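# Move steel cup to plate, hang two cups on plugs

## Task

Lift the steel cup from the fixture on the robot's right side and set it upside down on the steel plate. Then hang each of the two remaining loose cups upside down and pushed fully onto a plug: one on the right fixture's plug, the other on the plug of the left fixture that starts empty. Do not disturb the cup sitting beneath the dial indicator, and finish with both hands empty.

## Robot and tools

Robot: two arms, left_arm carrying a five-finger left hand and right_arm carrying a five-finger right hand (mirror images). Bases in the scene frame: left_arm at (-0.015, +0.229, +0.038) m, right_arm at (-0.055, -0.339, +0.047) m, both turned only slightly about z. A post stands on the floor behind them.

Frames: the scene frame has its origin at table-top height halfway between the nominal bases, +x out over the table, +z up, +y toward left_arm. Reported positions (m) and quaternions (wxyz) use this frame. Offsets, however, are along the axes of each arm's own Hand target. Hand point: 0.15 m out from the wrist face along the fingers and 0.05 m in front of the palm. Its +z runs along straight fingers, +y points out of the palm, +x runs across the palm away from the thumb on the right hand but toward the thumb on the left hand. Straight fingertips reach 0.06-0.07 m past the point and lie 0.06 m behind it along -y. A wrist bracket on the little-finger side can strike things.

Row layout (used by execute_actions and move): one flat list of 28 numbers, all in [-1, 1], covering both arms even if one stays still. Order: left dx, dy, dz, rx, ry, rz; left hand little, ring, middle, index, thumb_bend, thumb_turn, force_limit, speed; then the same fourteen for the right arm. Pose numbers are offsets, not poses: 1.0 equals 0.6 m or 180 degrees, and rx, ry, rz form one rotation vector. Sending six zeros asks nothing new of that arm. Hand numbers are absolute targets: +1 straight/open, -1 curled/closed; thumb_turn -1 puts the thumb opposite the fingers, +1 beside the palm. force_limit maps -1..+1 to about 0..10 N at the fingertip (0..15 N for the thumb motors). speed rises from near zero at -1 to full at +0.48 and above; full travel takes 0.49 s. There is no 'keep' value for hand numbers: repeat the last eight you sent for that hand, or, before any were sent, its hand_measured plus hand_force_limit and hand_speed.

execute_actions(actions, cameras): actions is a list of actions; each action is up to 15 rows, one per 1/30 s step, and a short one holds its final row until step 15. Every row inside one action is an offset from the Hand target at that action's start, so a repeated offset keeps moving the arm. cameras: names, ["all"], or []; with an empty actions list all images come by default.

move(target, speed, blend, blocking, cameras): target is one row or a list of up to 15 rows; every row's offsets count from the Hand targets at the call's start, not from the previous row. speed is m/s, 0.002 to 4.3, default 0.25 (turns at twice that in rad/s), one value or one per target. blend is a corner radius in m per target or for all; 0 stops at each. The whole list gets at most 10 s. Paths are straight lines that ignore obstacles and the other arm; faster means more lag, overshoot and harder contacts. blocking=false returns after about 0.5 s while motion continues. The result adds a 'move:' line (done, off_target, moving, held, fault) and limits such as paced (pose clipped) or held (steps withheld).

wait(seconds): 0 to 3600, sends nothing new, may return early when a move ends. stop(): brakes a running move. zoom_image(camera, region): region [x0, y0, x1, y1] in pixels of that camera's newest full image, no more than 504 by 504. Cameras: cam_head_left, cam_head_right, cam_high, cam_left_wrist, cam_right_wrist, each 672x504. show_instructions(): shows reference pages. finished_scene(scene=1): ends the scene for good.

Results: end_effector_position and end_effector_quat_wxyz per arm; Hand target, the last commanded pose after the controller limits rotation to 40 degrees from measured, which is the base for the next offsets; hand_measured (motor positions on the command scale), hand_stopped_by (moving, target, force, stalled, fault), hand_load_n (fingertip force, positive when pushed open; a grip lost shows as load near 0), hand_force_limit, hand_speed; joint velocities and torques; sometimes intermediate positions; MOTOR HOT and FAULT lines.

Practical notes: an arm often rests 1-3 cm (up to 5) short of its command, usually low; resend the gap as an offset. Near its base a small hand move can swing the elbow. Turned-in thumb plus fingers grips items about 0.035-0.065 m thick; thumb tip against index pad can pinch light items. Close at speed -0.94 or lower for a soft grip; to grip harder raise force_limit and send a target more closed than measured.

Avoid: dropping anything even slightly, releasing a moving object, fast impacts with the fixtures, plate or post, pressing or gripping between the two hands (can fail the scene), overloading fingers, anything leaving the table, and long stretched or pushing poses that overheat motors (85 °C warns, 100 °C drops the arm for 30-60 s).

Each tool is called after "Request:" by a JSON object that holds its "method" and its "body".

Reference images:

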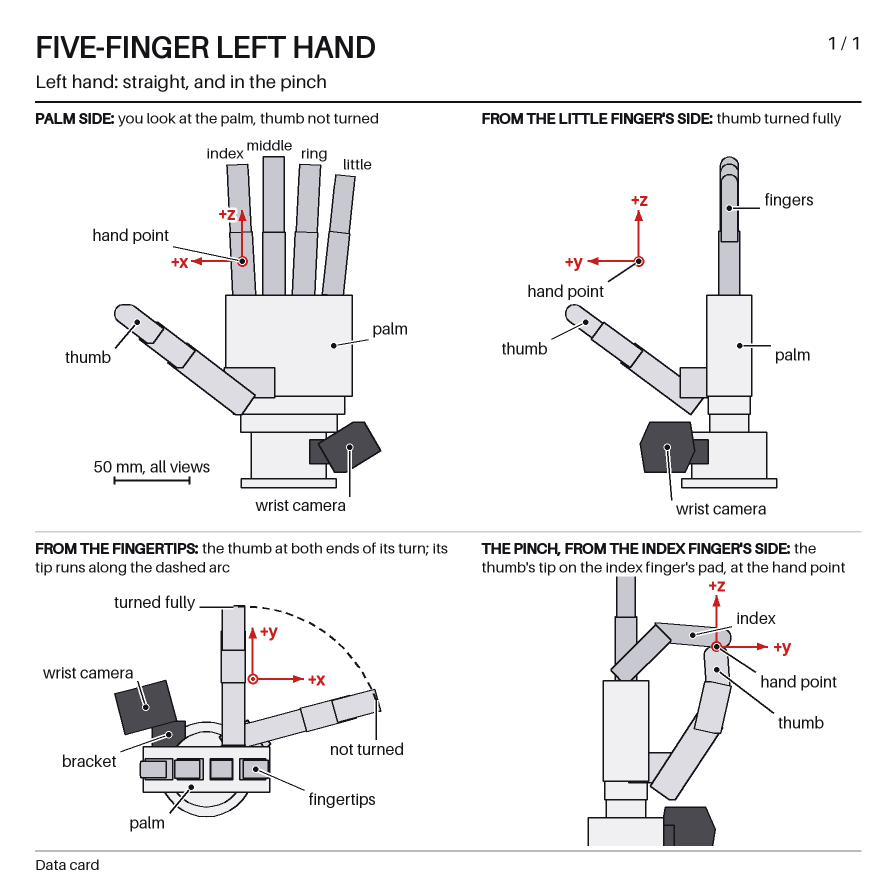

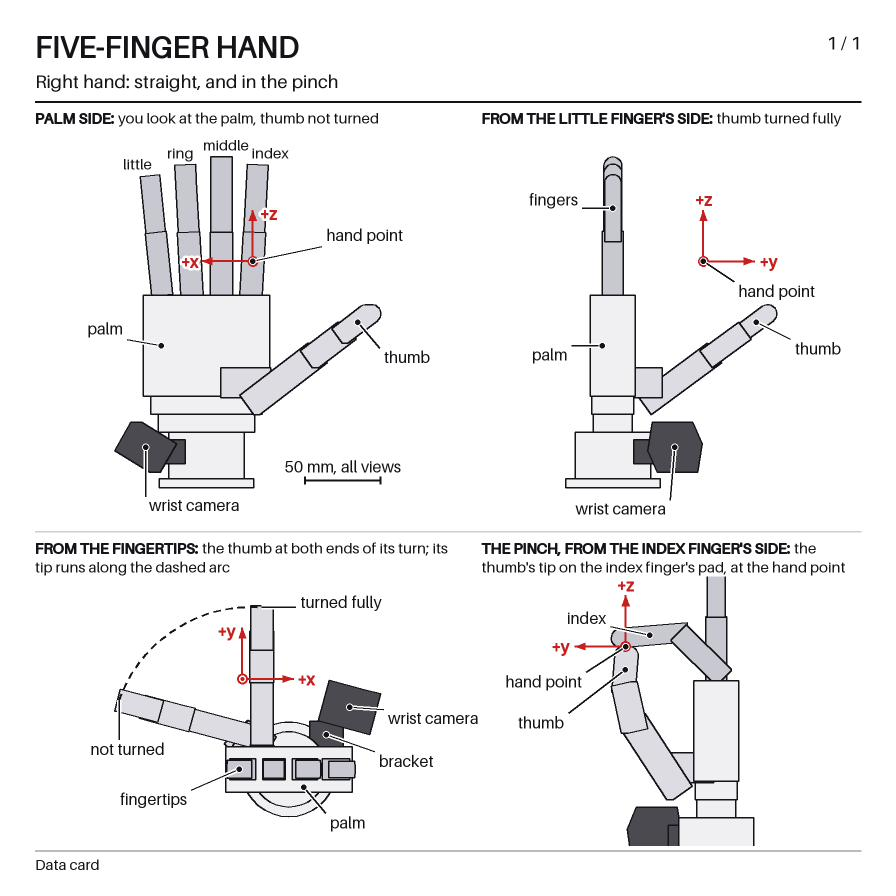

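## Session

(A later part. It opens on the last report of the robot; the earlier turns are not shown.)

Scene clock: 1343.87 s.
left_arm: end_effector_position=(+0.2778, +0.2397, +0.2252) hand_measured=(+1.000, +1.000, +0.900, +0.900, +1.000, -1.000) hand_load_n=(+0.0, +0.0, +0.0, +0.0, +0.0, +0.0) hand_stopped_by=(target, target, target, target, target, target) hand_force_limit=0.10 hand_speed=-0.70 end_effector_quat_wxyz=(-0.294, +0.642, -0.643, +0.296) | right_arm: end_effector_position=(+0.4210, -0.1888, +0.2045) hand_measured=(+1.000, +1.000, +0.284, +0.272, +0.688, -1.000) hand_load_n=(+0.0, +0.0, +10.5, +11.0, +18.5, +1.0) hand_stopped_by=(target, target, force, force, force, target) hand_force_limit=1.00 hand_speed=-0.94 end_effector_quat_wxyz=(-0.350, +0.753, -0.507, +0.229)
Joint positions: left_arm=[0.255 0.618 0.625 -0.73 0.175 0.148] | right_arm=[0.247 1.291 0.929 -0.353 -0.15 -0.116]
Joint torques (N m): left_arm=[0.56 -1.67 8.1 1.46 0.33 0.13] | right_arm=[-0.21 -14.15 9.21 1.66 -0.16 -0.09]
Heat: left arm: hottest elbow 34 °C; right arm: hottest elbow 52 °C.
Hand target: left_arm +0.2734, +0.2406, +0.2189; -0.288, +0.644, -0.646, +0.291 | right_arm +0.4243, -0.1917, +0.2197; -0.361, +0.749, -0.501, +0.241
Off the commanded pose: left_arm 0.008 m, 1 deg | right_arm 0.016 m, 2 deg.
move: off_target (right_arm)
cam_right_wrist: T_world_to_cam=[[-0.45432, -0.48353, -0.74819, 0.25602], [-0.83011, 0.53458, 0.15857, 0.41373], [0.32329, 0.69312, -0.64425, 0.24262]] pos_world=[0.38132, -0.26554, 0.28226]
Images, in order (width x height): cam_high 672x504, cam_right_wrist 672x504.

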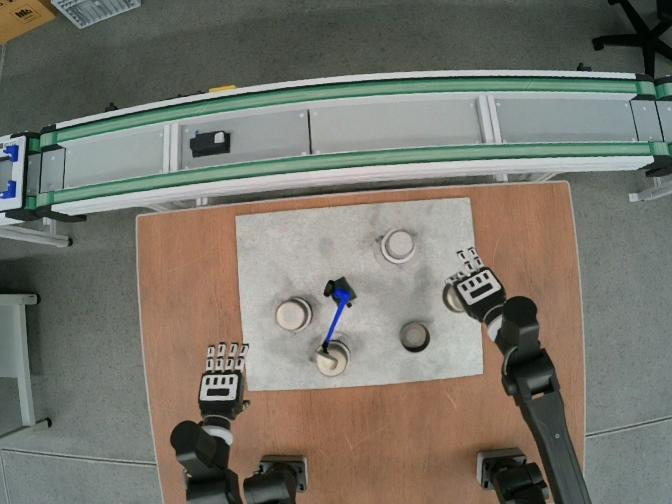

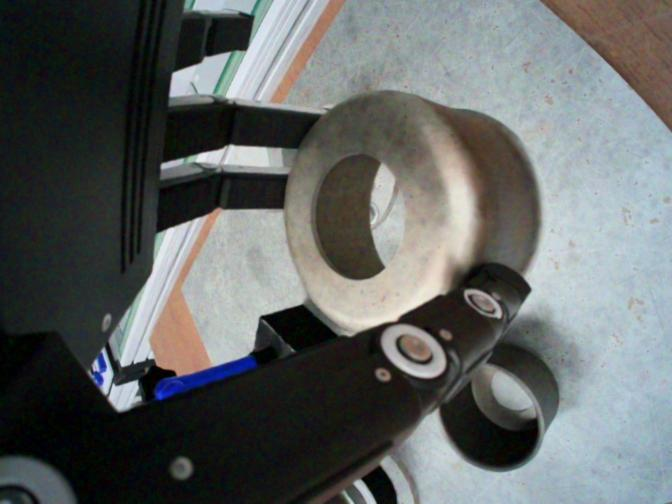

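Request:
{"method": "move", "body": {"target": [0,0,0,0,0,0,1,1,0.9,0.9,1,-1,0.1,-0.7,0,0.1847,0.1474,-0.0178,0,0,1,1,-0.3,-0.3,0.3,-1,1.0,-0.94], "speed": 0.06, "cameras": ["cam_right_wrist","cam_head_right"]}}

Scene clock: 1349.27 s.
left_arm: end_effector_position=(+0.2778, +0.2397, +0.2252) hand_measured=(+1.000, +1.000, +0.900, +0.900, +1.000, -1.000) hand_load_n=(+0.0, +0.0, +0.0, +0.0, +0.0, +0.0) hand_stopped_by=(target, target, target, target, target, target) hand_force_limit=0.10 hand_speed=-0.70 end_effector_quat_wxyz=(-0.294, +0.642, -0.643, +0.296) | right_arm: end_effector_position=(+0.4161, -0.1911, +0.0755) hand_measured=(+1.000, +1.000, +0.284, +0.272, +0.688, -1.000) hand_load_n=(+0.0, +0.0, +10.5, +11.0, +18.5, +0.5) hand_stopped_by=(target, target, force, force, force, target) hand_force_limit=1.00 hand_speed=-0.94 end_effector_quat_wxyz=(-0.332, +0.762, -0.513, +0.216)
Joint positions: left_arm=[0.255 0.618 0.625 -0.73 0.175 0.148] | right_arm=[0.247 1.499 0.763 -0.03 -0.145 -0.121]
Joint torques (N m): left_arm=[0.79 -1.38 8.32 1.31 0.36 0.17] | right_arm=[0.32 -12.81 7.2 2.61 0.03 -0.07]
Heat: left arm: hottest elbow 34 °C; right arm: hottest elbow 51 °C.
Hand target: left_arm +0.2734, +0.2406, +0.2189; -0.288, +0.644, -0.646, +0.291 | right_arm +0.4244, -0.1916, +0.0780; -0.340, +0.758, -0.508, +0.227
Off the commanded pose: left_arm 0.008 m, 1 deg | right_arm 0.009 m, 2 deg.
move: done
cam_right_wrist: T_world_to_cam=[[-0.48866, -0.49596, -0.7178, 0.16578], [-0.82195, 0.5376, 0.18811, 0.42628], [0.29259, 0.68191, -0.67036, 0.17533]] pos_world=[0.38009, -0.26651, 0.15634]
Images, in order (width x height): cam_head_right 672x504, cam_right_wrist 672x504.

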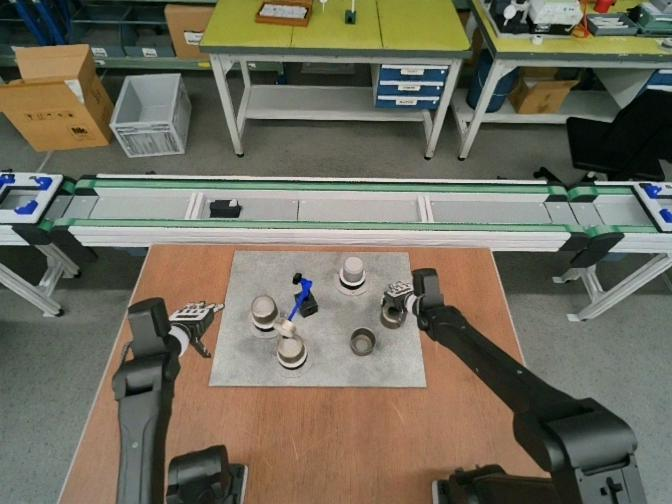

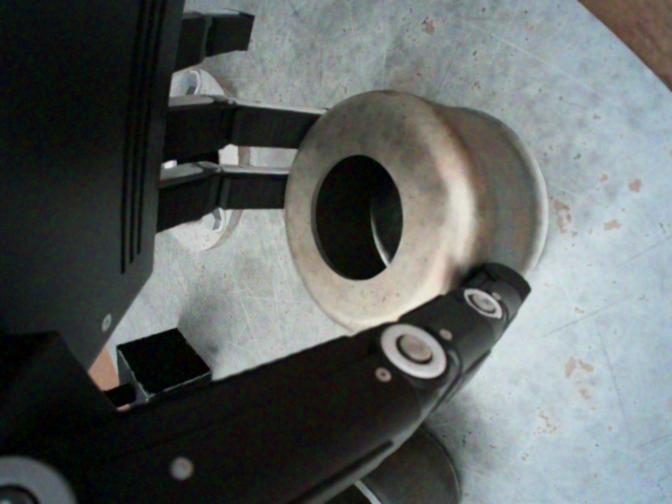

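Request:
{"method": "execute_actions", "body": {"actions": [[[0,0,0,0,0,0,1,1,0.9,0.9,1,-1,0.1,-0.7,0,0,0,0.008,0,0,1,1,-0.3,-0.3,0.3,-1,1.0,-0.94]],[[0,0,0,0,0,0,1,1,0.9,0.9,1,-1,0.1,-0.7,0,0,0,0.007,0,0,1,1,-0.3,-0.3,0.3,-1,1.0,-0.94]]]}}

Scene clock: 1352.47 s.
left_arm: end_effector_position=(+0.2778, +0.2397, +0.2252) hand_measured=(+1.000, +1.000, +0.900, +0.900, +1.000, -1.000) hand_load_n=(+0.0, +0.0, +0.0, +0.0, +0.0, +0.0) hand_stopped_by=(target, target, target, target, target, target) hand_force_limit=0.10 hand_speed=-0.70 end_effector_quat_wxyz=(-0.294, +0.642, -0.643, +0.296) | right_arm: end_effector_position=(+0.4171, -0.1899, +0.0733) hand_measured=(+1.000, +1.000, +0.284, +0.272, +0.688, -1.000) hand_load_n=(+0.0, +0.0, +9.0, +9.5, +19.5, +1.0) hand_stopped_by=(target, target, force, force, force, target) hand_force_limit=1.00 hand_speed=-0.94 end_effector_quat_wxyz=(-0.348, +0.756, -0.506, +0.228)
Joint positions: left_arm=[0.255 0.618 0.625 -0.73 0.175 0.148] | right_arm=[0.247 1.499 0.731 0.045 -0.15 -0.121]
Joint torques (N m): left_arm=[1.79 -0.91 8.38 1.51 0.35 0.17] | right_arm=[-0.03 -13.33 6.8 2.66 -0.09 -0.04]
Heat: left arm: hottest elbow 34 °C; right arm: hottest elbow 51 °C.
Hand target: left_arm +0.2734, +0.2406, +0.2189; -0.288, +0.644, -0.646, +0.291 | right_arm +0.4243, -0.1916, +0.0779; -0.358, +0.750, -0.502, +0.239
Off the commanded pose: left_arm 0.008 m, 1 deg | right_arm 0.009 m, 2 deg.
Step readings (end_effector_position of left_arm | right_arm):
0: (+0.2778, +0.2397, +0.2252) | (+0.4161, -0.1911, +0.0755)
1: (+0.2778, +0.2397, +0.2252) | (+0.4161, -0.1911, +0.0753)
2: (+0.2778, +0.2397, +0.2252) | (+0.4169, -0.1910, +0.0753)
4: (+0.2778, +0.2397, +0.2252) | (+0.4168, -0.1909, +0.0745)
8: (+0.2778, +0.2397, +0.2252) | (+0.4168, -0.1908, +0.0742)
15: (+0.2778, +0.2397, +0.2252) | (+0.4168, -0.1908, +0.0742)
16: (+0.2778, +0.2397, +0.2252) | (+0.4170, -0.1907, +0.0743)
17: (+0.2778, +0.2397, +0.2252) | (+0.4177, -0.1904, +0.0744)
19: (+0.2778, +0.2397, +0.2252) | (+0.4173, -0.1902, +0.0736)
23: (+0.2778, +0.2397, +0.2252) | (+0.4171, -0.1899, +0.0733)
30: (+0.2778, +0.2397, +0.2252) | (+0.4171, -0.1899, +0.0733)

Request:
{"method": "execute_actions", "body": {"actions": [], "cameras": ["cam_right_wrist","cam_head_right","cam_high"]}}

Request:
{"method": "zoom_image", "body": {"camera": "cam_head_right", "region": [330, 240, 480, 370]}}

Scene clock: 1356.47 s.
left_arm: end_effector_position=(+0.2778, +0.2397, +0.2252) hand_measured=(+1.000, +1.000, +0.900, +0.900, +1.000, -1.000) hand_load_n=(+0.0, +0.0, +0.0, +0.0, +0.0, +0.0) hand_stopped_by=(target, target, target, target, target, target) hand_force_limit=0.10 hand_speed=-0.70 end_effector_quat_wxyz=(-0.294, +0.642, -0.643, +0.296) | right_arm: end_effector_position=(+0.4171, -0.1899, +0.0733) hand_measured=(+1.000, +1.000, +0.284, +0.272, +0.688, -1.000) hand_load_n=(+0.0, +0.0, +9.0, +9.5, +19.5, +1.0) hand_stopped_by=(target, target, force, force, force, target) hand_force_limit=1.00 hand_speed=-0.94 end_effector_quat_wxyz=(-0.348, +0.756, -0.506, +0.228)
Joint positions: left_arm=[0.255 0.618 0.625 -0.73 0.175 0.148] | right_arm=[0.247 1.499 0.731 0.045 -0.15 -0.121]
Joint velocities: within noise
Joint torques (N m): left_arm=[1.61 -1.32 8.13 1.65 0.42 0.13] | right_arm=[0.03 -13.27 6.76 2.69 -0.09 -0.03]
Heat: left arm: hottest elbow 34 °C; right arm: hottest elbow 50 °C.
Hand target: left_arm +0.2734, +0.2406, +0.2189; -0.288, +0.644, -0.646, +0.291 | right_arm +0.4243, -0.1916, +0.0779; -0.358, +0.750, -0.502, +0.239
Off the commanded pose: left_arm 0.008 m, 1 deg | right_arm 0.009 m, 2 deg.
camera_calibration:
cam_right_wrist: T_world_to_cam=[[-0.45641, -0.48893, -0.74339, 0.15511], [-0.83127, 0.53225, 0.16031, 0.43177], [0.31729, 0.69113, -0.64936, 0.16259]] pos_world=[0.37813, -0.26634, 0.15167]
Images, in order (width x height): cam_head_right 672x504, cam_high 672x504, cam_right_wrist 672x504.

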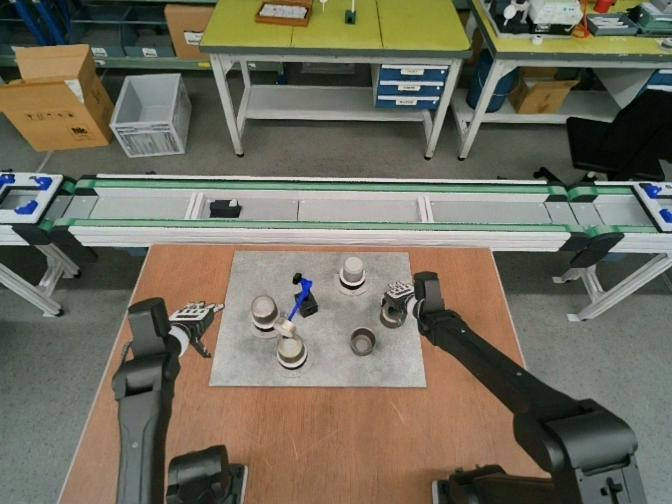

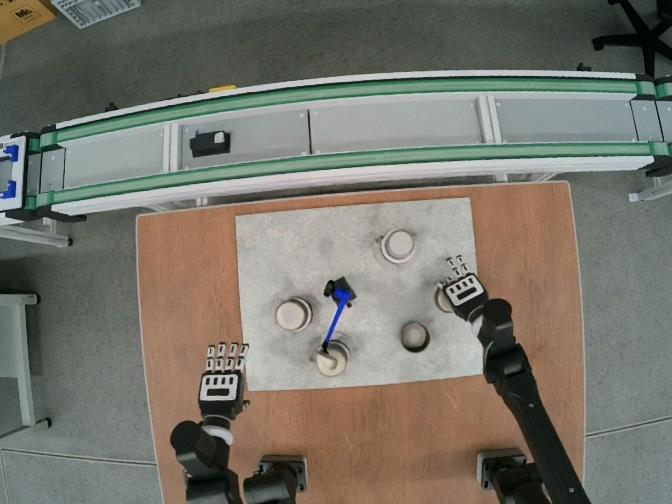

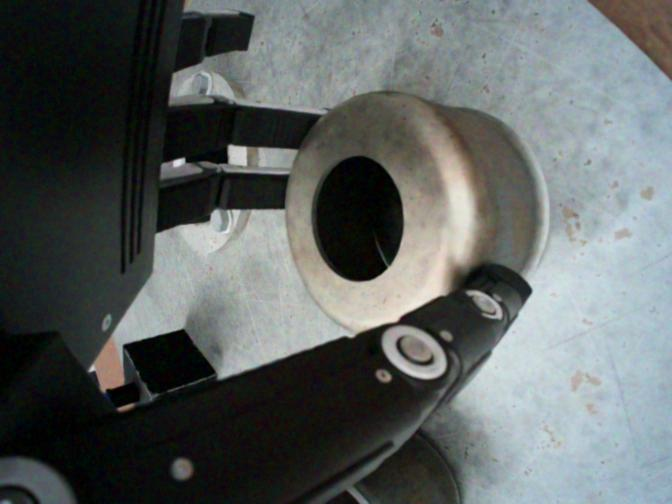

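Scaled by 3.360 from the camera's image (finer frame: 960x720).

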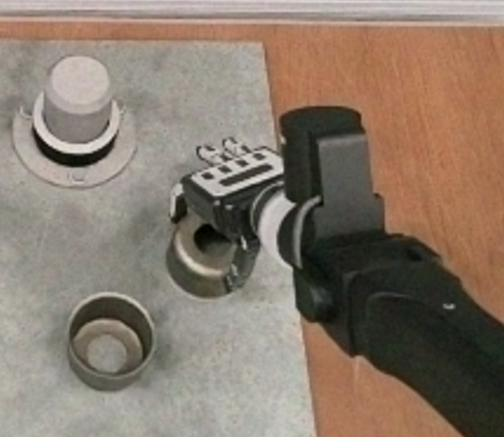

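Request:
{"method": "execute_actions", "body": {"actions": [[[0,0,0,0,0,0,1,1,0.9,0.9,1,-1,0.1,-0.7,0,0.0065,0.0052,-0.001,0,0,1,1,-0.3,-0.3,0.3,-1,1.0,-0.94]],[[0,0,0,0,0,0,1,1,0.9,0.9,1,-1,0.1,-0.7,0,0.0065,0.0052,-0.001,0,0,1,1,-0.3,-0.3,0.3,-1,1.0,-0.94]]]}}

Scene clock: 1361.30 s.
left_arm: end_effector_position=(+0.2778, +0.2397, +0.2252) hand_measured=(+1.000, +1.000, +0.900, +0.900, +1.000, -1.000) hand_load_n=(+0.0, +0.0, +0.0, +0.0, +0.0, +0.0) hand_stopped_by=(target, target, target, target, target, target) hand_force_limit=0.10 hand_speed=-0.70 end_effector_quat_wxyz=(-0.294, +0.642, -0.643, +0.296) | right_arm: end_effector_position=(+0.4190, -0.1895, +0.0732) hand_measured=(+1.000, +1.000, +0.284, +0.272, +0.688, -1.000) hand_load_n=(+0.0, +0.0, +9.5, +10.0, +19.0, +1.0) hand_stopped_by=(target, target, force, force, force, target) hand_force_limit=1.00 hand_speed=-0.94 end_effector_quat_wxyz=(-0.353, +0.754, -0.504, +0.233)
Joint positions: left_arm=[0.255 0.618 0.625 -0.73 0.175 0.148] | right_arm=[0.247 1.502 0.725 0.068 -0.15 -0.121]
Joint torques (N m): left_arm=[1.26 -1.08 8.06 1.46 0.31 0.13] | right_arm=[0.09 -11.4 6.76 2.69 -0.06 -0.04]
Heat: left arm: hottest elbow 34 °C; right arm: hottest elbow 49 °C.
Hand target: left_arm +0.2734, +0.2406, +0.2189; -0.288, +0.644, -0.646, +0.291 | right_arm +0.4243, -0.1916, +0.0681; -0.355, +0.751, -0.503, +0.237
Off the commanded pose: left_arm 0.008 m, 1 deg | right_arm 0.008 m, 1 deg.
Step readings (end_effector_position of left_arm | right_arm):
0: (+0.2778, +0.2397, +0.2252) | (+0.4171, -0.1899, +0.0733)
1: (+0.2778, +0.2397, +0.2252) | (+0.4173, -0.1899, +0.0734)
2: (+0.2778, +0.2397, +0.2252) | (+0.4177, -0.1898, +0.0737)
4: (+0.2778, +0.2397, +0.2252) | (+0.4177, -0.1898, +0.0735)
8: (+0.2778, +0.2397, +0.2252) | (+0.4177, -0.1898, +0.0734)
15: (+0.2778, +0.2397, +0.2252) | (+0.4178, -0.1898, +0.0734)
16: (+0.2778, +0.2397, +0.2252) | (+0.4178, -0.1898, +0.0733)
17: (+0.2778, +0.2397, +0.2252) | (+0.4183, -0.1897, +0.0732)
19: (+0.2778, +0.2397, +0.2252) | (+0.4188, -0.1896, +0.0733)
23: (+0.2778, +0.2397, +0.2252) | (+0.4189, -0.1895, +0.0731)
30: (+0.2778, +0.2397, +0.2252) | (+0.4190, -0.1895, +0.0732)

Request:
{"method": "execute_actions", "body": {"actions": [], "cameras": ["cam_right_wrist","cam_head_right","cam_head_left"]}}

Request:
{"method": "zoom_image", "body": {"camera": "cam_head_right", "region": [370, 285, 430, 345]}}

Request:
{"method": "zoom_image", "body": {"camera": "cam_head_left", "region": [370, 270, 440, 340]}}

Scene clock: 1364.77 s.
left_arm: end_effector_position=(+0.2778, +0.2397, +0.2252) hand_measured=(+1.000, +1.000, +0.900, +0.900, +1.000, -1.000) hand_load_n=(+0.0, +0.0, +0.0, +0.0, +0.0, +0.0) hand_stopped_by=(target, target, target, target, target, target) hand_force_limit=0.10 hand_speed=-0.70 end_effector_quat_wxyz=(-0.294, +0.642, -0.643, +0.296) | right_arm: end_effector_position=(+0.4190, -0.1895, +0.0732) hand_measured=(+1.000, +1.000, +0.284, +0.272, +0.688, -1.000) hand_load_n=(+0.0, +0.0, +9.5, +10.0, +19.5, +1.0) hand_stopped_by=(target, target, force, force, force, target) hand_force_limit=1.00 hand_speed=-0.94 end_effector_quat_wxyz=(-0.353, +0.754, -0.504, +0.233)
Joint positions: left_arm=[0.255 0.618 0.625 -0.73 0.175 0.148] | right_arm=[0.247 1.502 0.725 0.068 -0.15 -0.121]
Joint velocities: within noise
Joint torques (N m): left_arm=[1.14 -1.03 8.16 1.48 0.38 0.08] | right_arm=[-0.03 -11.4 6.79 2.63 -0.05 -0.03]
Heat: left arm: hottest elbow 34 °C; right arm: hottest elbow 48 °C.
Hand target: left_arm +0.2734, +0.2406, +0.2189; -0.288, +0.644, -0.646, +0.291 | right_arm +0.4243, -0.1916, +0.0681; -0.355, +0.751, -0.503, +0.237
Off the commanded pose: left_arm 0.008 m, 1 deg | right_arm 0.008 m, 1 deg.
camera_calibration:
cam_right_wrist: T_world_to_cam=[[-0.44552, -0.48662, -0.75148, 0.1525], [-0.83353, 0.53177, 0.14982, 0.43478], [0.3267, 0.69313, -0.64253, 0.15748]] pos_world=[0.3789, -0.26614, 0.15065]
Images, in order (width x height): cam_head_left 672x504, cam_head_right 672x504, cam_right_wrist 672x504.

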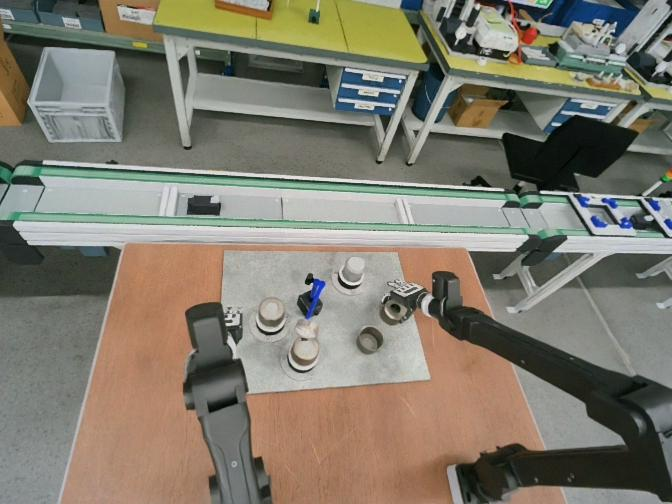

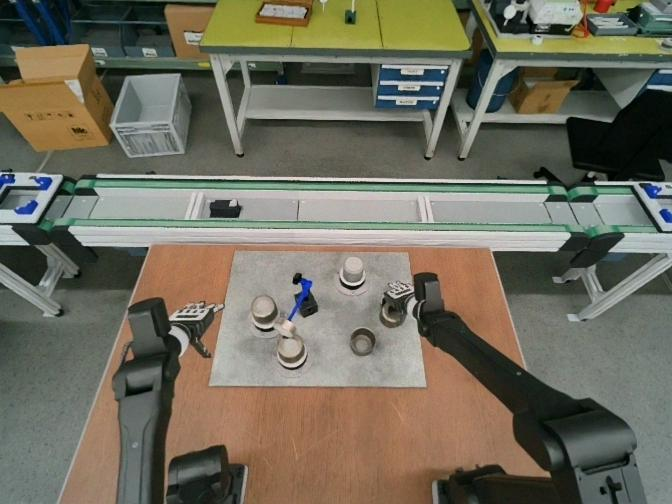

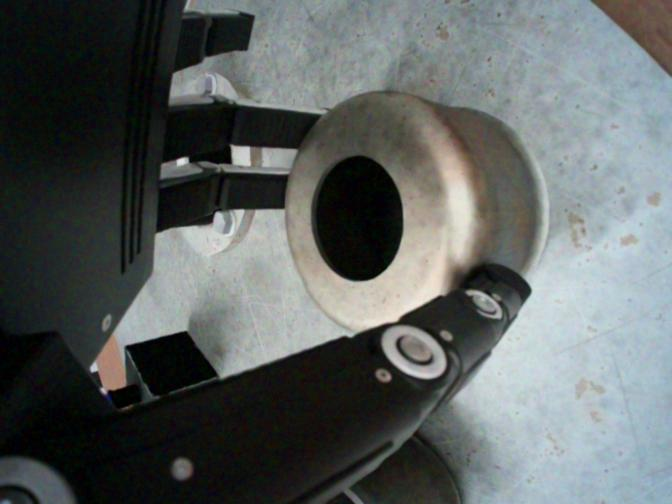

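Scaled by 8.400 from the camera's image (finer frame: 960x720).

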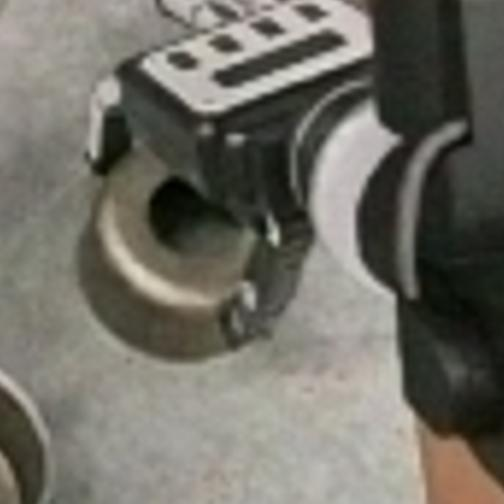

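Scaled by 7.200 from the camera's image (finer frame: 960x720).

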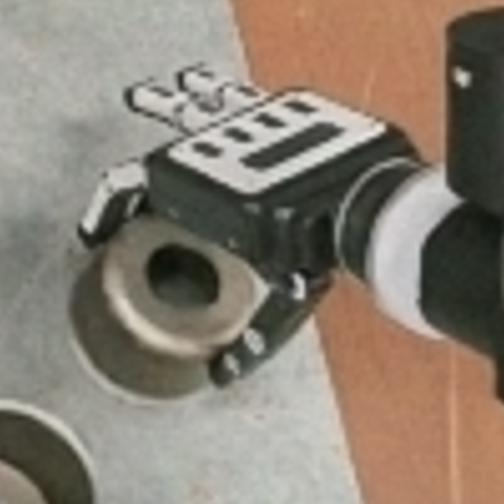

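Request:
{"method": "execute_actions", "body": {"actions": [[[0,0,0,0,0,0,1,1,0.9,0.9,1,-1,0.1,-0.7,0,0.0052,0.0042,-0.002,0,0,1,1,-0.3,-0.3,0.3,-1,1.0,-0.94]]]}}

Scene clock: 1367.37 s.
left_arm: end_effector_position=(+0.2778, +0.2397, +0.2252) hand_measured=(+1.000, +1.000, +0.900, +0.900, +1.000, -1.000) hand_load_n=(+0.0, +0.0, +0.0, +0.0, +0.0, +0.0) hand_stopped_by=(target, target, target, target, target, target) hand_force_limit=0.10 hand_speed=-0.70 end_effector_quat_wxyz=(-0.294, +0.642, -0.643, +0.296) | right_arm: end_effector_position=(+0.4197, -0.1894, +0.0729) hand_measured=(+1.000, +1.000, +0.284, +0.272, +0.688, -1.000) hand_load_n=(+0.0, +0.0, +9.0, +9.5, +20.0, +1.0) hand_stopped_by=(target, target, force, force, force, target) hand_force_limit=1.00 hand_speed=-0.94 end_effector_quat_wxyz=(-0.353, +0.753, -0.503, +0.233)
Joint positions: left_arm=[0.255 0.618 0.625 -0.73 0.175 0.148] | right_arm=[0.247 1.504 0.725 0.072 -0.15 -0.121]
Joint torques (N m): left_arm=[0.62 -1.96 8.27 1.59 0.34 0.17] | right_arm=[0.03 -10.7 6.8 2.65 -0.01 -0.04]
Heat: left arm: hottest elbow 34 °C; right arm: hottest elbow 48 °C.
Hand target: left_arm +0.2734, +0.2406, +0.2189; -0.288, +0.644, -0.646, +0.291 | right_arm +0.4243, -0.1916, +0.0641; -0.353, +0.752, -0.504, +0.236
Off the commanded pose: left_arm 0.008 m, 1 deg | right_arm 0.010 m, 0 deg.
Step readings (end_effector_position of left_arm | right_arm):
0: (+0.2778, +0.2397, +0.2252) | (+0.4190, -0.1895, +0.0732)
1: (+0.2778, +0.2397, +0.2252) | (+0.4191, -0.1895, +0.0730)
2: (+0.2778, +0.2397, +0.2252) | (+0.4192, -0.1895, +0.0729)
4: (+0.2778, +0.2397, +0.2252) | (+0.4195, -0.1894, +0.0727)
8: (+0.2778, +0.2397, +0.2252) | (+0.4197, -0.1894, +0.0729)
15: (+0.2778, +0.2397, +0.2252) | (+0.4197, -0.1894, +0.0729)

Request:
{"method": "execute_actions", "body": {"actions": [[[0,0,0,0,0,0,1,1,0.9,0.9,1,-1,0.1,-0.7,0,0,0,0,0,0,1,1,0.31,0.30,0.715,-1,1.0,-0.95]],[[0,0,0,0,0,0,1,1,0.9,0.9,1,-1,0.1,-0.7,0,0,0,0,0,0,1,1,0.31,0.30,0.715,-1,1.0,-0.95]]]}}

Scene clock: 1370.97 s.
left_arm: end_effector_position=(+0.2778, +0.2397, +0.2252) hand_measured=(+1.000, +1.000, +0.900, +0.900, +1.000, -1.000) hand_load_n=(+0.0, +0.0, +0.0, +0.0, +0.0, +0.0) hand_stopped_by=(target, target, target, target, target, target) hand_force_limit=0.10 hand_speed=-0.70 end_effector_quat_wxyz=(-0.294, +0.642, -0.643, +0.296) | right_arm: end_effector_position=(+0.4197, -0.1894, +0.0726) hand_measured=(+1.000, +1.000, +0.310, +0.300, +0.722, -1.000) hand_load_n=(+0.0, +0.0, +4.5, +4.5, +11.0, +0.5) hand_stopped_by=(target, target, target, target, target, target) hand_force_limit=1.00 hand_speed=-0.95 end_effector_quat_wxyz=(-0.353, +0.753, -0.503, +0.233)
Joint positions: left_arm=[0.255 0.618 0.625 -0.73 0.175 0.148] | right_arm=[0.247 1.505 0.725 0.073 -0.15 -0.121]
Joint torques (N m): left_arm=[1.14 -1.73 8.13 1.57 0.34 0.15] | right_arm=[-0.09 -10.87 6.79 2.61 -0.02 -0.04]
Heat: left arm: hottest elbow 34 °C; right arm: hottest elbow 47 °C.
Hand target: left_arm +0.2734, +0.2406, +0.2189; -0.288, +0.644, -0.646, +0.291 | right_arm +0.4243, -0.1916, +0.0639; -0.353, +0.752, -0.504, +0.236
Off the commanded pose: left_arm 0.008 m, 1 deg | right_arm 0.010 m, 0 deg.
Step readings (end_effector_position of left_arm | right_arm):
0: (+0.2778, +0.2397, +0.2252) | (+0.4197, -0.1894, +0.0729)
1: (+0.2778, +0.2397, +0.2252) | (+0.4197, -0.1894, +0.0729)
2: (+0.2778, +0.2397, +0.2252) | (+0.4197, -0.1894, +0.0729)
4: (+0.2778, +0.2397, +0.2252) | (+0.4197, -0.1894, +0.0729)
8: (+0.2778, +0.2397, +0.2252) | (+0.4197, -0.1894, +0.0726)
15: (+0.2778, +0.2397, +0.2252) | (+0.4197, -0.1894, +0.0726)
16: (+0.2778, +0.2397, +0.2252) | (+0.4197, -0.1894, +0.0726)
17: (+0.2778, +0.2397, +0.2252) | (+0.4197, -0.1894, +0.0726)
19: (+0.2778, +0.2397, +0.2252) | (+0.4197, -0.1894, +0.0726)
23: (+0.2778, +0.2397, +0.2252) | (+0.4197, -0.1894, +0.0726)
30: (+0.2778, +0.2397, +0.2252) | (+0.4197, -0.1894, +0.0726)

Request:
{"method": "execute_actions", "body": {"actions": [[[0,0,0,0,0,0,1,1,0.9,0.9,1,-1,0.1,-0.7,0,0,0,0,0,0,1,1,0.33,0.32,0.765,-1,1.0,-0.95]],[[0,0,0,0,0,0,1,1,0.9,0.9,1,-1,0.1,-0.7,0,0,0,0,0,0,1,1,0.33,0.32,0.765,-1,1.0,-0.95]]], "cameras": ["cam_right_wrist"]}}

Scene clock: 1373.10 s.
left_arm: end_effector_position=(+0.2778, +0.2397, +0.2252) hand_measured=(+1.000, +1.000, +0.900, +0.900, +1.000, -1.000) hand_load_n=(+0.0, +0.0, +0.0, +0.0, +0.0, +0.0) hand_stopped_by=(target, target, target, target, target, target) hand_force_limit=0.10 hand_speed=-0.70 end_effector_quat_wxyz=(-0.294, +0.642, -0.643, +0.296) | right_arm: end_effector_position=(+0.4198, -0.1894, +0.0704) hand_measured=(+1.000, +1.000, +0.330, +0.320, +0.768, -1.000) hand_load_n=(+0.0, +0.0, +0.5, +0.5, +2.5, +0.0) hand_stopped_by=(target, target, target, target, target, target) hand_force_limit=1.00 hand_speed=-0.95 end_effector_quat_wxyz=(-0.352, +0.754, -0.504, +0.233)
Joint positions: left_arm=[0.255 0.618 0.625 -0.73 0.175 0.148] | right_arm=[0.247 1.51 0.725 0.077 -0.15 -0.121]
Joint torques (N m): left_arm=[0.79 -1.49 8.27 1.58 0.37 0.18] | right_arm=[0.09 -11.34 6.8 2.45 -0.01 -0.05]
Heat: left arm: hottest elbow 34 °C; right arm: hottest elbow 47 °C.
Hand target: left_arm +0.2734, +0.2406, +0.2189; -0.288, +0.644, -0.646, +0.291 | right_arm +0.4242, -0.1916, +0.0640; -0.353, +0.752, -0.504, +0.236
Off the commanded pose: left_arm 0.008 m, 1 deg | right_arm 0.008 m, 0 deg.
Step readings (end_effector_position of left_arm | right_arm):
0: (+0.2778, +0.2397, +0.2252) | (+0.4197, -0.1894, +0.0726)
1: (+0.2778, +0.2397, +0.2252) | (+0.4197, -0.1894, +0.0726)
2: (+0.2778, +0.2397, +0.2252) | (+0.4197, -0.1894, +0.0726)
4: (+0.2778, +0.2397, +0.2252) | (+0.4197, -0.1894, +0.0726)
8: (+0.2778, +0.2397, +0.2252) | (+0.4193, -0.1895, +0.0714)
15: (+0.2778, +0.2397, +0.2252) | (+0.4195, -0.1894, +0.0712)
16: (+0.2778, +0.2397, +0.2252) | (+0.4196, -0.1894, +0.0713)
17: (+0.2778, +0.2397, +0.2252) | (+0.4196, -0.1894, +0.0713)
19: (+0.2778, +0.2397, +0.2252) | (+0.4197, -0.1894, +0.0712)
23: (+0.2778, +0.2397, +0.2252) | (+0.4198, -0.1893, +0.0708)
30: (+0.2778, +0.2397, +0.2252) | (+0.4198, -0.1894, +0.0704)
cam_right_wrist: T_world_to_cam=[[-0.4458, -0.4867, -0.75126, 0.15086], [-0.83346, 0.53182, 0.15004, 0.43577], [0.32651, 0.69303, -0.64273, 0.15542]] pos_world=[0.3797, -0.26604, 0.14785]

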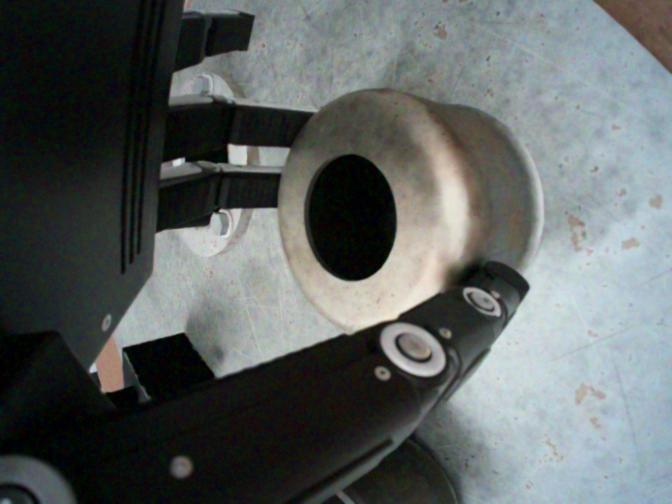

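Request:
{"method": "move", "body": {"target": [[0,0,0,0,0,0,1,1,0.9,0.9,1,-1,0.1,-0.7,0,0,0,0,0,0,1,1,0.6,0.6,1,-1,0.0,-0.7],[0,0,0,0,0,0,1,1,0.9,0.9,1,-1,0.1,-0.7,0,-0.0213,-0.0004,0,0,0,1,1,0.6,0.6,1,-1,0.0,-0.7],[0,0,0,0,0,0,1,1,0.9,0.9,1,-1,0.1,-0.7,0,-0.1645,-0.1150,0,0,0,1,1,0.6,0.6,1,-1,0.0,-0.7]], "speed": [0.05,0.03,0.05], "blend": [0,0.005,0], "cameras": ["cam_right_wrist","cam_head_right","cam_high"]}}

Scene clock: 1380.97 s.
left_arm: end_effector_position=(+0.2778, +0.2397, +0.2252) hand_measured=(+1.000, +1.000, +0.900, +0.900, +1.000, -1.000) hand_load_n=(+0.0, -0.5, +0.0, +0.0, +0.0, +0.0) hand_stopped_by=(target, target, target, target, target, target) hand_force_limit=0.10 hand_speed=-0.70 end_effector_quat_wxyz=(-0.294, +0.642, -0.643, +0.296) | right_arm: end_effector_position=(+0.4180, -0.1899, +0.1590) hand_measured=(+1.000, +1.000, +0.600, +0.600, +1.000, -1.000) hand_load_n=(+0.0, +0.0, +0.0, +0.0, +0.0, -0.5) hand_stopped_by=(target, target, target, target, target, target) hand_force_limit=0.00 hand_speed=-0.70 end_effector_quat_wxyz=(-0.341, +0.759, -0.509, +0.222)
Joint positions: left_arm=[0.255 0.618 0.625 -0.73 0.175 0.148] | right_arm=[0.247 1.349 0.863 -0.257 -0.149 -0.121]
Joint torques (N m): left_arm=[1.03 -1.55 8.14 1.52 0.33 0.11] | right_arm=[0.56 -13.51 11.52 0.83 0.07 -0.01]
Heat: left arm: hottest elbow 34 °C; right arm: hottest elbow 47 °C.
Hand target: left_arm +0.2734, +0.2406, +0.2189; -0.288, +0.644, -0.646, +0.291 | right_arm +0.4336, -0.1878, +0.1840; -0.353, +0.752, -0.504, +0.236
Off the commanded pose: left_arm 0.008 m, 1 deg | right_arm 0.030 m, 2 deg.
move: off_target (right_arm)
cam_right_wrist: T_world_to_cam=[[-0.47123, -0.492, -0.73203, 0.22301], [-0.82766, 0.53351, 0.17422, 0.41531], [0.30483, 0.68797, -0.65862, 0.22396]] pos_world=[0.38056, -0.26593, 0.2384]
Images, in order (width x height): cam_head_right 672x504, cam_high 672x504, cam_right_wrist 672x504.

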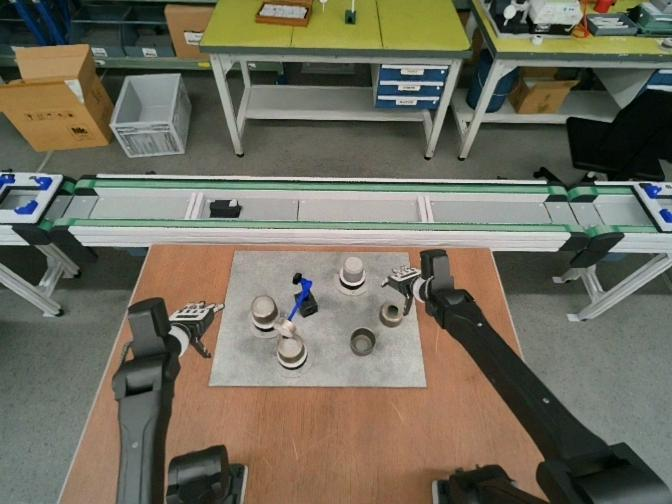

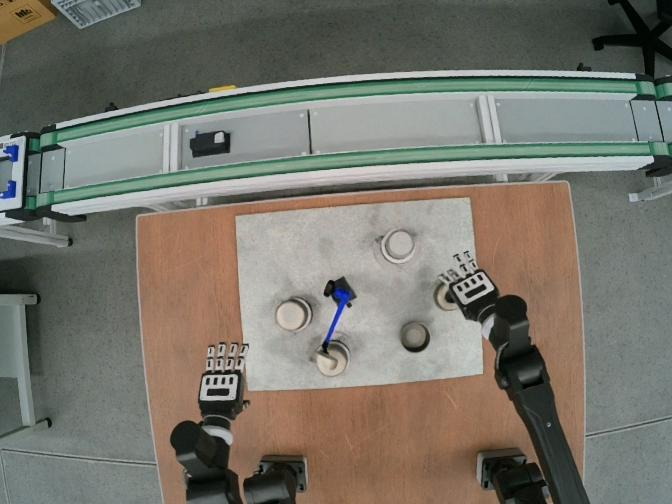

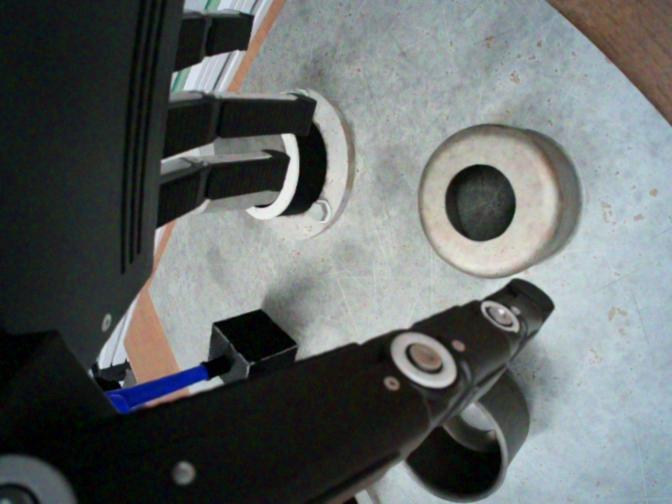

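Request:
{"method": "move", "body": {"target": [0,0,0,0,0,0,1,1,0.9,0.9,1,-1,0.1,-0.7,-0.1875,0.0435,-0.0940,0,-0.2025,-0.1683,1,1,0.6,0.6,1,-1,0.0,-0.7], "speed": 0.12, "cameras": ["cam_right_wrist","cam_high","cam_head_right"]}}

Scene clock: 1412.13 s.
left_arm: end_effector_position=(+0.2778, +0.2397, +0.2252) hand_measured=(+1.000, +1.000, +0.900, +0.900, +1.000, -1.000) hand_load_n=(+0.0, +0.0, +0.0, +0.0, +0.0, +0.5) hand_stopped_by=(target, target, target, target, target, target) hand_force_limit=0.10 hand_speed=-0.70 end_effector_quat_wxyz=(-0.294, +0.642, -0.643, +0.296) | right_arm: end_effector_position=(+0.3222, -0.1146, +0.1819) hand_measured=(+1.000, +1.000, +0.600, +0.600, +1.000, -1.000) hand_load_n=(+0.0, +0.0, +0.0, +0.0, +0.0, +0.0) hand_stopped_by=(target, target, target, target, target, target) hand_force_limit=0.00 hand_speed=-0.70 end_effector_quat_wxyz=(-0.412, +0.893, -0.173, +0.063)
Joint positions: left_arm=[0.255 0.618 0.625 -0.73 0.175 0.148] | right_arm=[0.337 1.319 0.925 -0.574 -0.655 -0.684]
Joint torques (N m): left_arm=[1.03 -1.61 8.29 1.61 0.36 0.12] | right_arm=[1.38 -11.52 11.71 0.64 -0.42 -0.12]
Heat: left arm: hottest elbow 34 °C; right arm: hottest elbow 51 °C.
Hand target: left_arm +0.2734, +0.2406, +0.2189; -0.288, +0.644, -0.646, +0.291 | right_arm +0.3352, -0.1067, +0.2000; -0.418, +0.891, -0.159, +0.074
Off the commanded pose: left_arm 0.008 m, 1 deg | right_arm 0.024 m, 2 deg.
move: off_target (right_arm)
cam_right_wrist: T_world_to_cam=[[0.02116, -0.66096, -0.75013, 0.05696], [-0.95595, -0.23308, 0.17841, 0.2446], [-0.29276, 0.71331, -0.63678, 0.40797]] pos_world=[0.35206, -0.19635, 0.25887]
Images, in order (width x height): cam_head_right 672x504, cam_high 672x504, cam_right_wrist 672x504.

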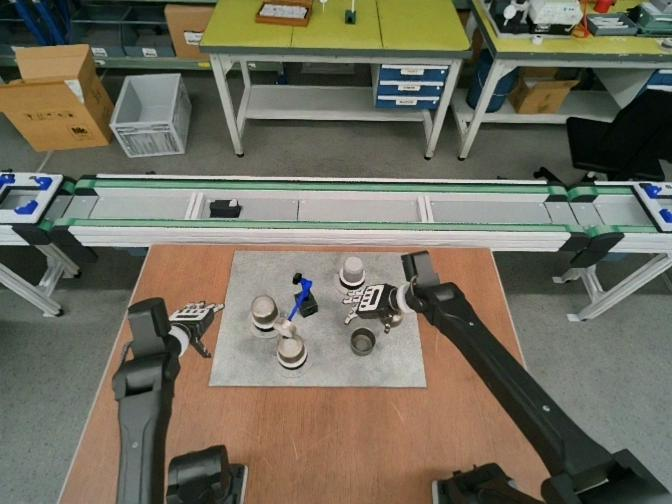

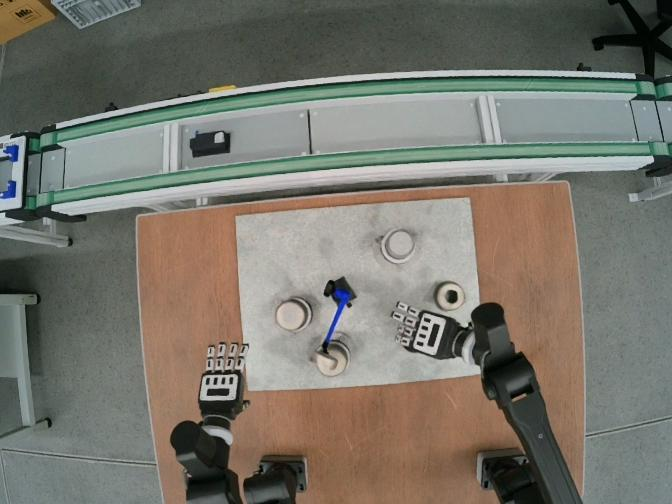

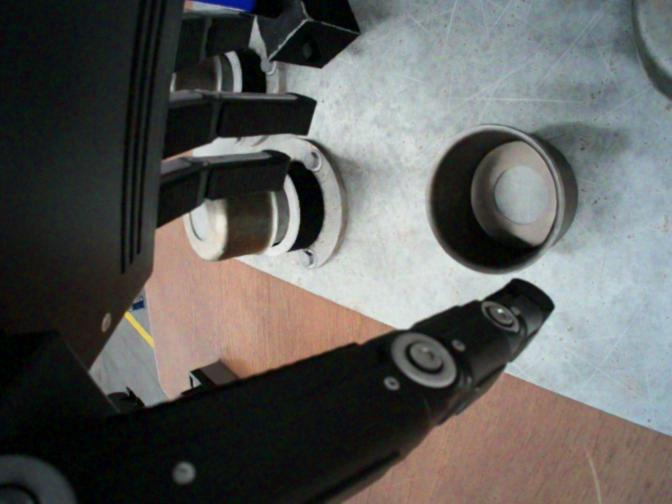

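Request:
{"method": "move", "body": {"target": [0,0,0,0,0,0,1,1,0.9,0.9,1,-1,0.1,-0.7,-0.0252,0.1552,0.0910,-0.01,0,0,1,1,0.6,0.6,1,-1,0.0,-0.7], "speed": 0.08, "cameras": ["cam_right_wrist"]}}

Scene clock: 1426.17 s.
left_arm: end_effector_position=(+0.2778, +0.2397, +0.2252) hand_measured=(+1.000, +1.000, +0.900, +0.900, +1.000, -1.000) hand_load_n=(+0.0, +0.0, +0.0, +0.0, +0.0, +0.0) hand_stopped_by=(target, target, target, target, target, target) hand_force_limit=0.10 hand_speed=-0.70 end_effector_quat_wxyz=(-0.294, +0.642, -0.643, +0.296) | right_arm: end_effector_position=(+0.3138, -0.1207, +0.0990) hand_measured=(+1.000, +1.000, +0.600, +0.600, +1.000, -1.000) hand_load_n=(+0.0, +0.0, +0.0, +0.0, +0.0, +0.0) hand_stopped_by=(target, target, target, target, target, target) hand_force_limit=0.00 hand_speed=-0.70 end_effector_quat_wxyz=(-0.404, +0.896, -0.168, +0.069)
Joint positions: left_arm=[0.255 0.618 0.625 -0.73 0.175 0.148] | right_arm=[0.337 1.414 0.773 -0.334 -0.64 -0.705]
Joint torques (N m): left_arm=[1.85 -1.14 8.44 1.54 0.38 0.16] | right_arm=[1.32 -11.05 6.95 1.87 -0.23 -0.1]
Heat: left arm: hottest elbow 34 °C; right arm: hottest elbow 51 °C.
Hand target: left_arm +0.2734, +0.2406, +0.2189; -0.288, +0.644, -0.646, +0.291 | right_arm +0.3148, -0.1179, +0.0935; -0.404, +0.898, -0.160, +0.071
Off the commanded pose: left_arm 0.008 m, 1 deg | right_arm 0.006 m, 1 deg.
move: done
cam_right_wrist: T_world_to_cam=[[0.0332, -0.67459, -0.73745, -0.01582], [-0.95677, -0.23477, 0.17168, 0.25052], [-0.28894, 0.69987, -0.65322, 0.35588]] pos_world=[0.34305, -0.20093, 0.17779]

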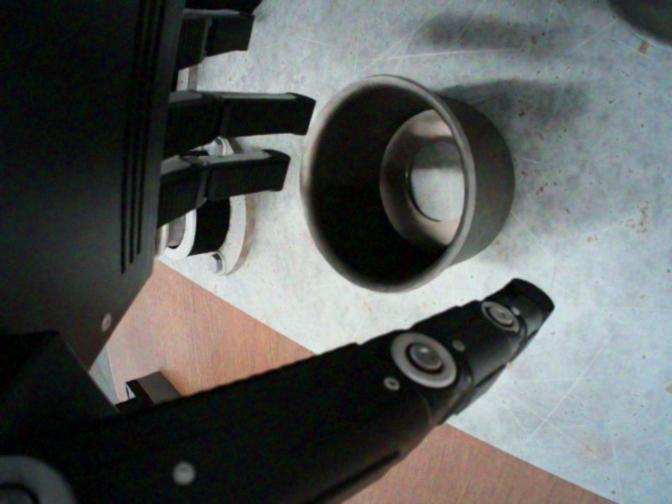

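Request:
{"method": "move", "body": {"target": [0,0,0,0,0,0,1,1,0.9,0.9,1,-1,0.1,-0.7,0.0015,0.0337,0.0211,0,0,0,1,1,0.6,0.6,1,-1,0.0,-0.7], "speed": 0.05, "cameras": ["cam_right_wrist"]}}

Scene clock: 1431.27 s.
left_arm: end_effector_position=(+0.2778, +0.2397, +0.2252) hand_measured=(+1.000, +1.000, +0.900, +0.900, +1.000, -1.000) hand_load_n=(+0.0, +0.0, +0.0, +0.0, +0.0, +0.0) hand_stopped_by=(target, target, target, target, target, target) hand_force_limit=0.10 hand_speed=-0.70 end_effector_quat_wxyz=(-0.294, +0.642, -0.643, +0.296) | right_arm: end_effector_position=(+0.3152, -0.1201, +0.0793) hand_measured=(+1.000, +1.000, +0.600, +0.600, +1.000, -1.000) hand_load_n=(+0.0, -0.5, +0.5, +0.0, -0.5, +0.0) hand_stopped_by=(target, target, target, target, target, target) hand_force_limit=0.00 hand_speed=-0.70 end_effector_quat_wxyz=(-0.407, +0.896, -0.163, +0.072)
Joint positions: left_arm=[0.255 0.618 0.625 -0.73 0.175 0.148] | right_arm=[0.337 1.455 0.748 -0.262 -0.644 -0.713]
Joint torques (N m): left_arm=[1.32 -1.61 8.46 1.42 0.32 0.13] | right_arm=[0.38 -10.99 6.22 1.8 -0.3 -0.1]
Heat: left arm: hottest elbow 34 °C; right arm: hottest elbow 50 °C.
Hand target: left_arm +0.2734, +0.2406, +0.2189; -0.288, +0.644, -0.646, +0.291 | right_arm +0.3144, -0.1218, +0.0701; -0.404, +0.898, -0.160, +0.072
Off the commanded pose: left_arm 0.008 m, 1 deg | right_arm 0.009 m, 0 deg.
move: done
cam_right_wrist: T_world_to_cam=[[0.04635, -0.67263, -0.73852, -0.03389], [-0.9568, -0.24233, 0.16066, 0.25541], [-0.28703, 0.69917, -0.65481, 0.34245]] pos_world=[0.34424, -0.20034, 0.15818]

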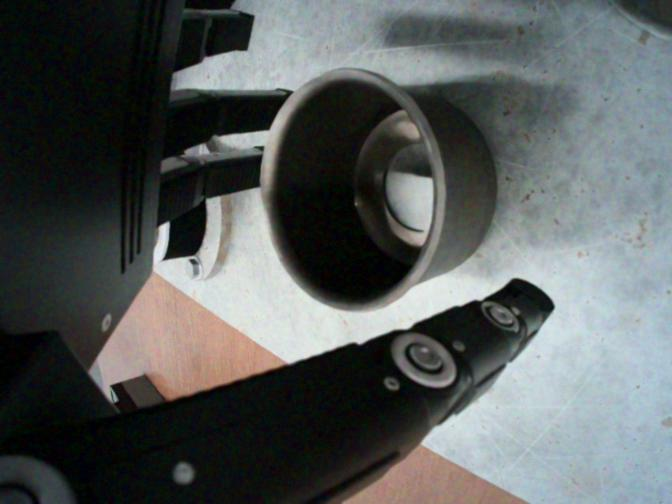

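Request:
{"method": "move", "body": {"target": [0,0,0,0,0,0,1,1,0.9,0.9,1,-1,0.1,-0.7,0,-0.0133,0.0150,0,0,0,1,1,0.6,0.6,1,-1,0.0,-0.7], "speed": 0.05, "cameras": ["cam_right_wrist"]}}

Scene clock: 1436.97 s.
left_arm: end_effector_position=(+0.2778, +0.2397, +0.2252) hand_measured=(+1.000, +1.000, +0.900, +0.900, +1.000, -1.000) hand_load_n=(+0.0, +0.0, +0.0, +0.0, +0.0, +0.0) hand_stopped_by=(target, target, target, target, target, target) hand_force_limit=0.10 hand_speed=-0.70 end_effector_quat_wxyz=(-0.294, +0.642, -0.643, +0.296) | right_arm: end_effector_position=(+0.3142, -0.1159, +0.0722) hand_measured=(+1.000, +1.000, +0.600, +0.600, +1.000, -1.000) hand_load_n=(+0.0, +0.0, +0.0, +0.0, +0.0, +0.0) hand_stopped_by=(target, target, target, target, target, target) hand_force_limit=0.00 hand_speed=-0.70 end_effector_quat_wxyz=(-0.402, +0.899, -0.161, +0.069)
Joint positions: left_arm=[0.255 0.618 0.625 -0.73 0.175 0.148] | right_arm=[0.352 1.473 0.748 -0.248 -0.632 -0.708]
Joint torques (N m): left_arm=[1.44 -1.67 8.28 1.44 0.37 0.13] | right_arm=[1.44 -11.28 7.27 1.89 -0.24 0.09]
Heat: left arm: hottest elbow 34 °C; right arm: hottest elbow 49 °C.
Hand target: left_arm +0.2734, +0.2406, +0.2189; -0.288, +0.644, -0.646, +0.291 | right_arm +0.3185, -0.1106, +0.0700; -0.404, +0.898, -0.160, +0.071
Off the commanded pose: left_arm 0.008 m, 1 deg | right_arm 0.007 m, 0 deg.
move: done
cam_right_wrist: T_world_to_cam=[[0.0457, -0.67933, -0.7324, -0.0371], [-0.95489, -0.24505, 0.16771, 0.25526], [-0.29341, 0.6917, -0.65989, 0.33609]] pos_world=[0.34406, -0.19512, 0.1518]

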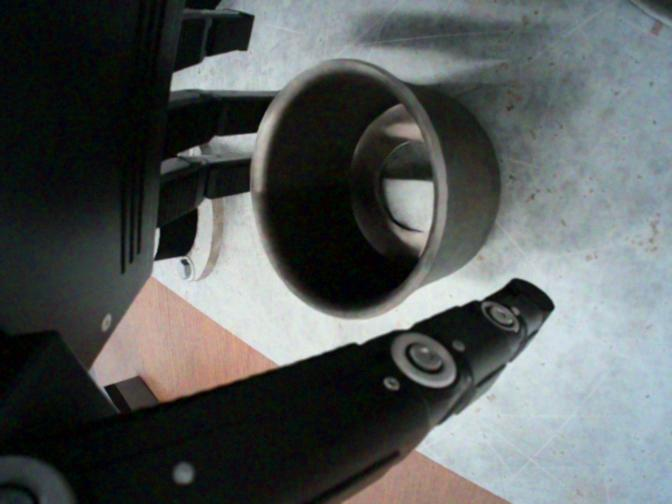

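Request:
{"method": "move", "body": {"target": [0,0,0,0,0,0,1,1,0.9,0.9,1,-1,0.1,-0.7,0.0100,-0.0120,0.0060,0,0,0,1,1,0.6,0.6,1,-1,0.0,-0.7], "speed": 0.05, "cameras": ["cam_right_wrist"]}}

Scene clock: 1440.27 s.
left_arm: end_effector_position=(+0.2778, +0.2397, +0.2252) hand_measured=(+1.000, +1.000, +0.900, +0.900, +1.000, -1.000) hand_load_n=(+0.0, +0.0, +0.0, -0.5, +0.0, +0.0) hand_stopped_by=(target, target, target, target, target, target) hand_force_limit=0.10 hand_speed=-0.70 end_effector_quat_wxyz=(-0.294, +0.642, -0.643, +0.296) | right_arm: end_effector_position=(+0.3121, -0.1145, +0.0676) hand_measured=(+1.000, +1.000, +0.600, +0.600, +1.000, -1.000) hand_load_n=(+0.0, +0.0, +0.0, +0.0, +0.0, +0.0) hand_stopped_by=(target, target, target, target, target, target) hand_force_limit=0.00 hand_speed=-0.70 end_effector_quat_wxyz=(-0.399, +0.900, -0.164, +0.063)
Joint positions: left_arm=[0.255 0.618 0.625 -0.73 0.175 0.148] | right_arm=[0.357 1.485 0.749 -0.248 -0.629 -0.702]
Joint torques (N m): left_arm=[0.91 -1.38 8.13 1.44 0.37 0.15] | right_arm=[1.38 -11.11 9.11 1.54 -0.22 0.07]
Heat: left arm: hottest elbow 34 °C; right arm: hottest elbow 48 °C.
Hand target: left_arm +0.2734, +0.2406, +0.2189; -0.288, +0.644, -0.646, +0.291 | right_arm +0.3268, -0.1057, +0.0731; -0.404, +0.898, -0.160, +0.072
Off the commanded pose: left_arm 0.008 m, 1 deg | right_arm 0.018 m, 1 deg.
move: off_target (right_arm)
cam_right_wrist: T_world_to_cam=[[0.03505, -0.68232, -0.73021, -0.03665], [-0.95247, -0.24405, 0.18232, 0.25267], [-0.30261, 0.68911, -0.65845, 0.33387]] pos_world=[0.34298, -0.19342, 0.14701]

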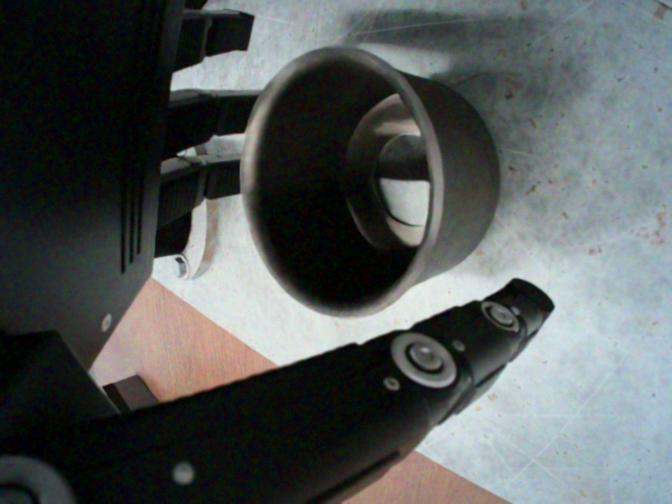

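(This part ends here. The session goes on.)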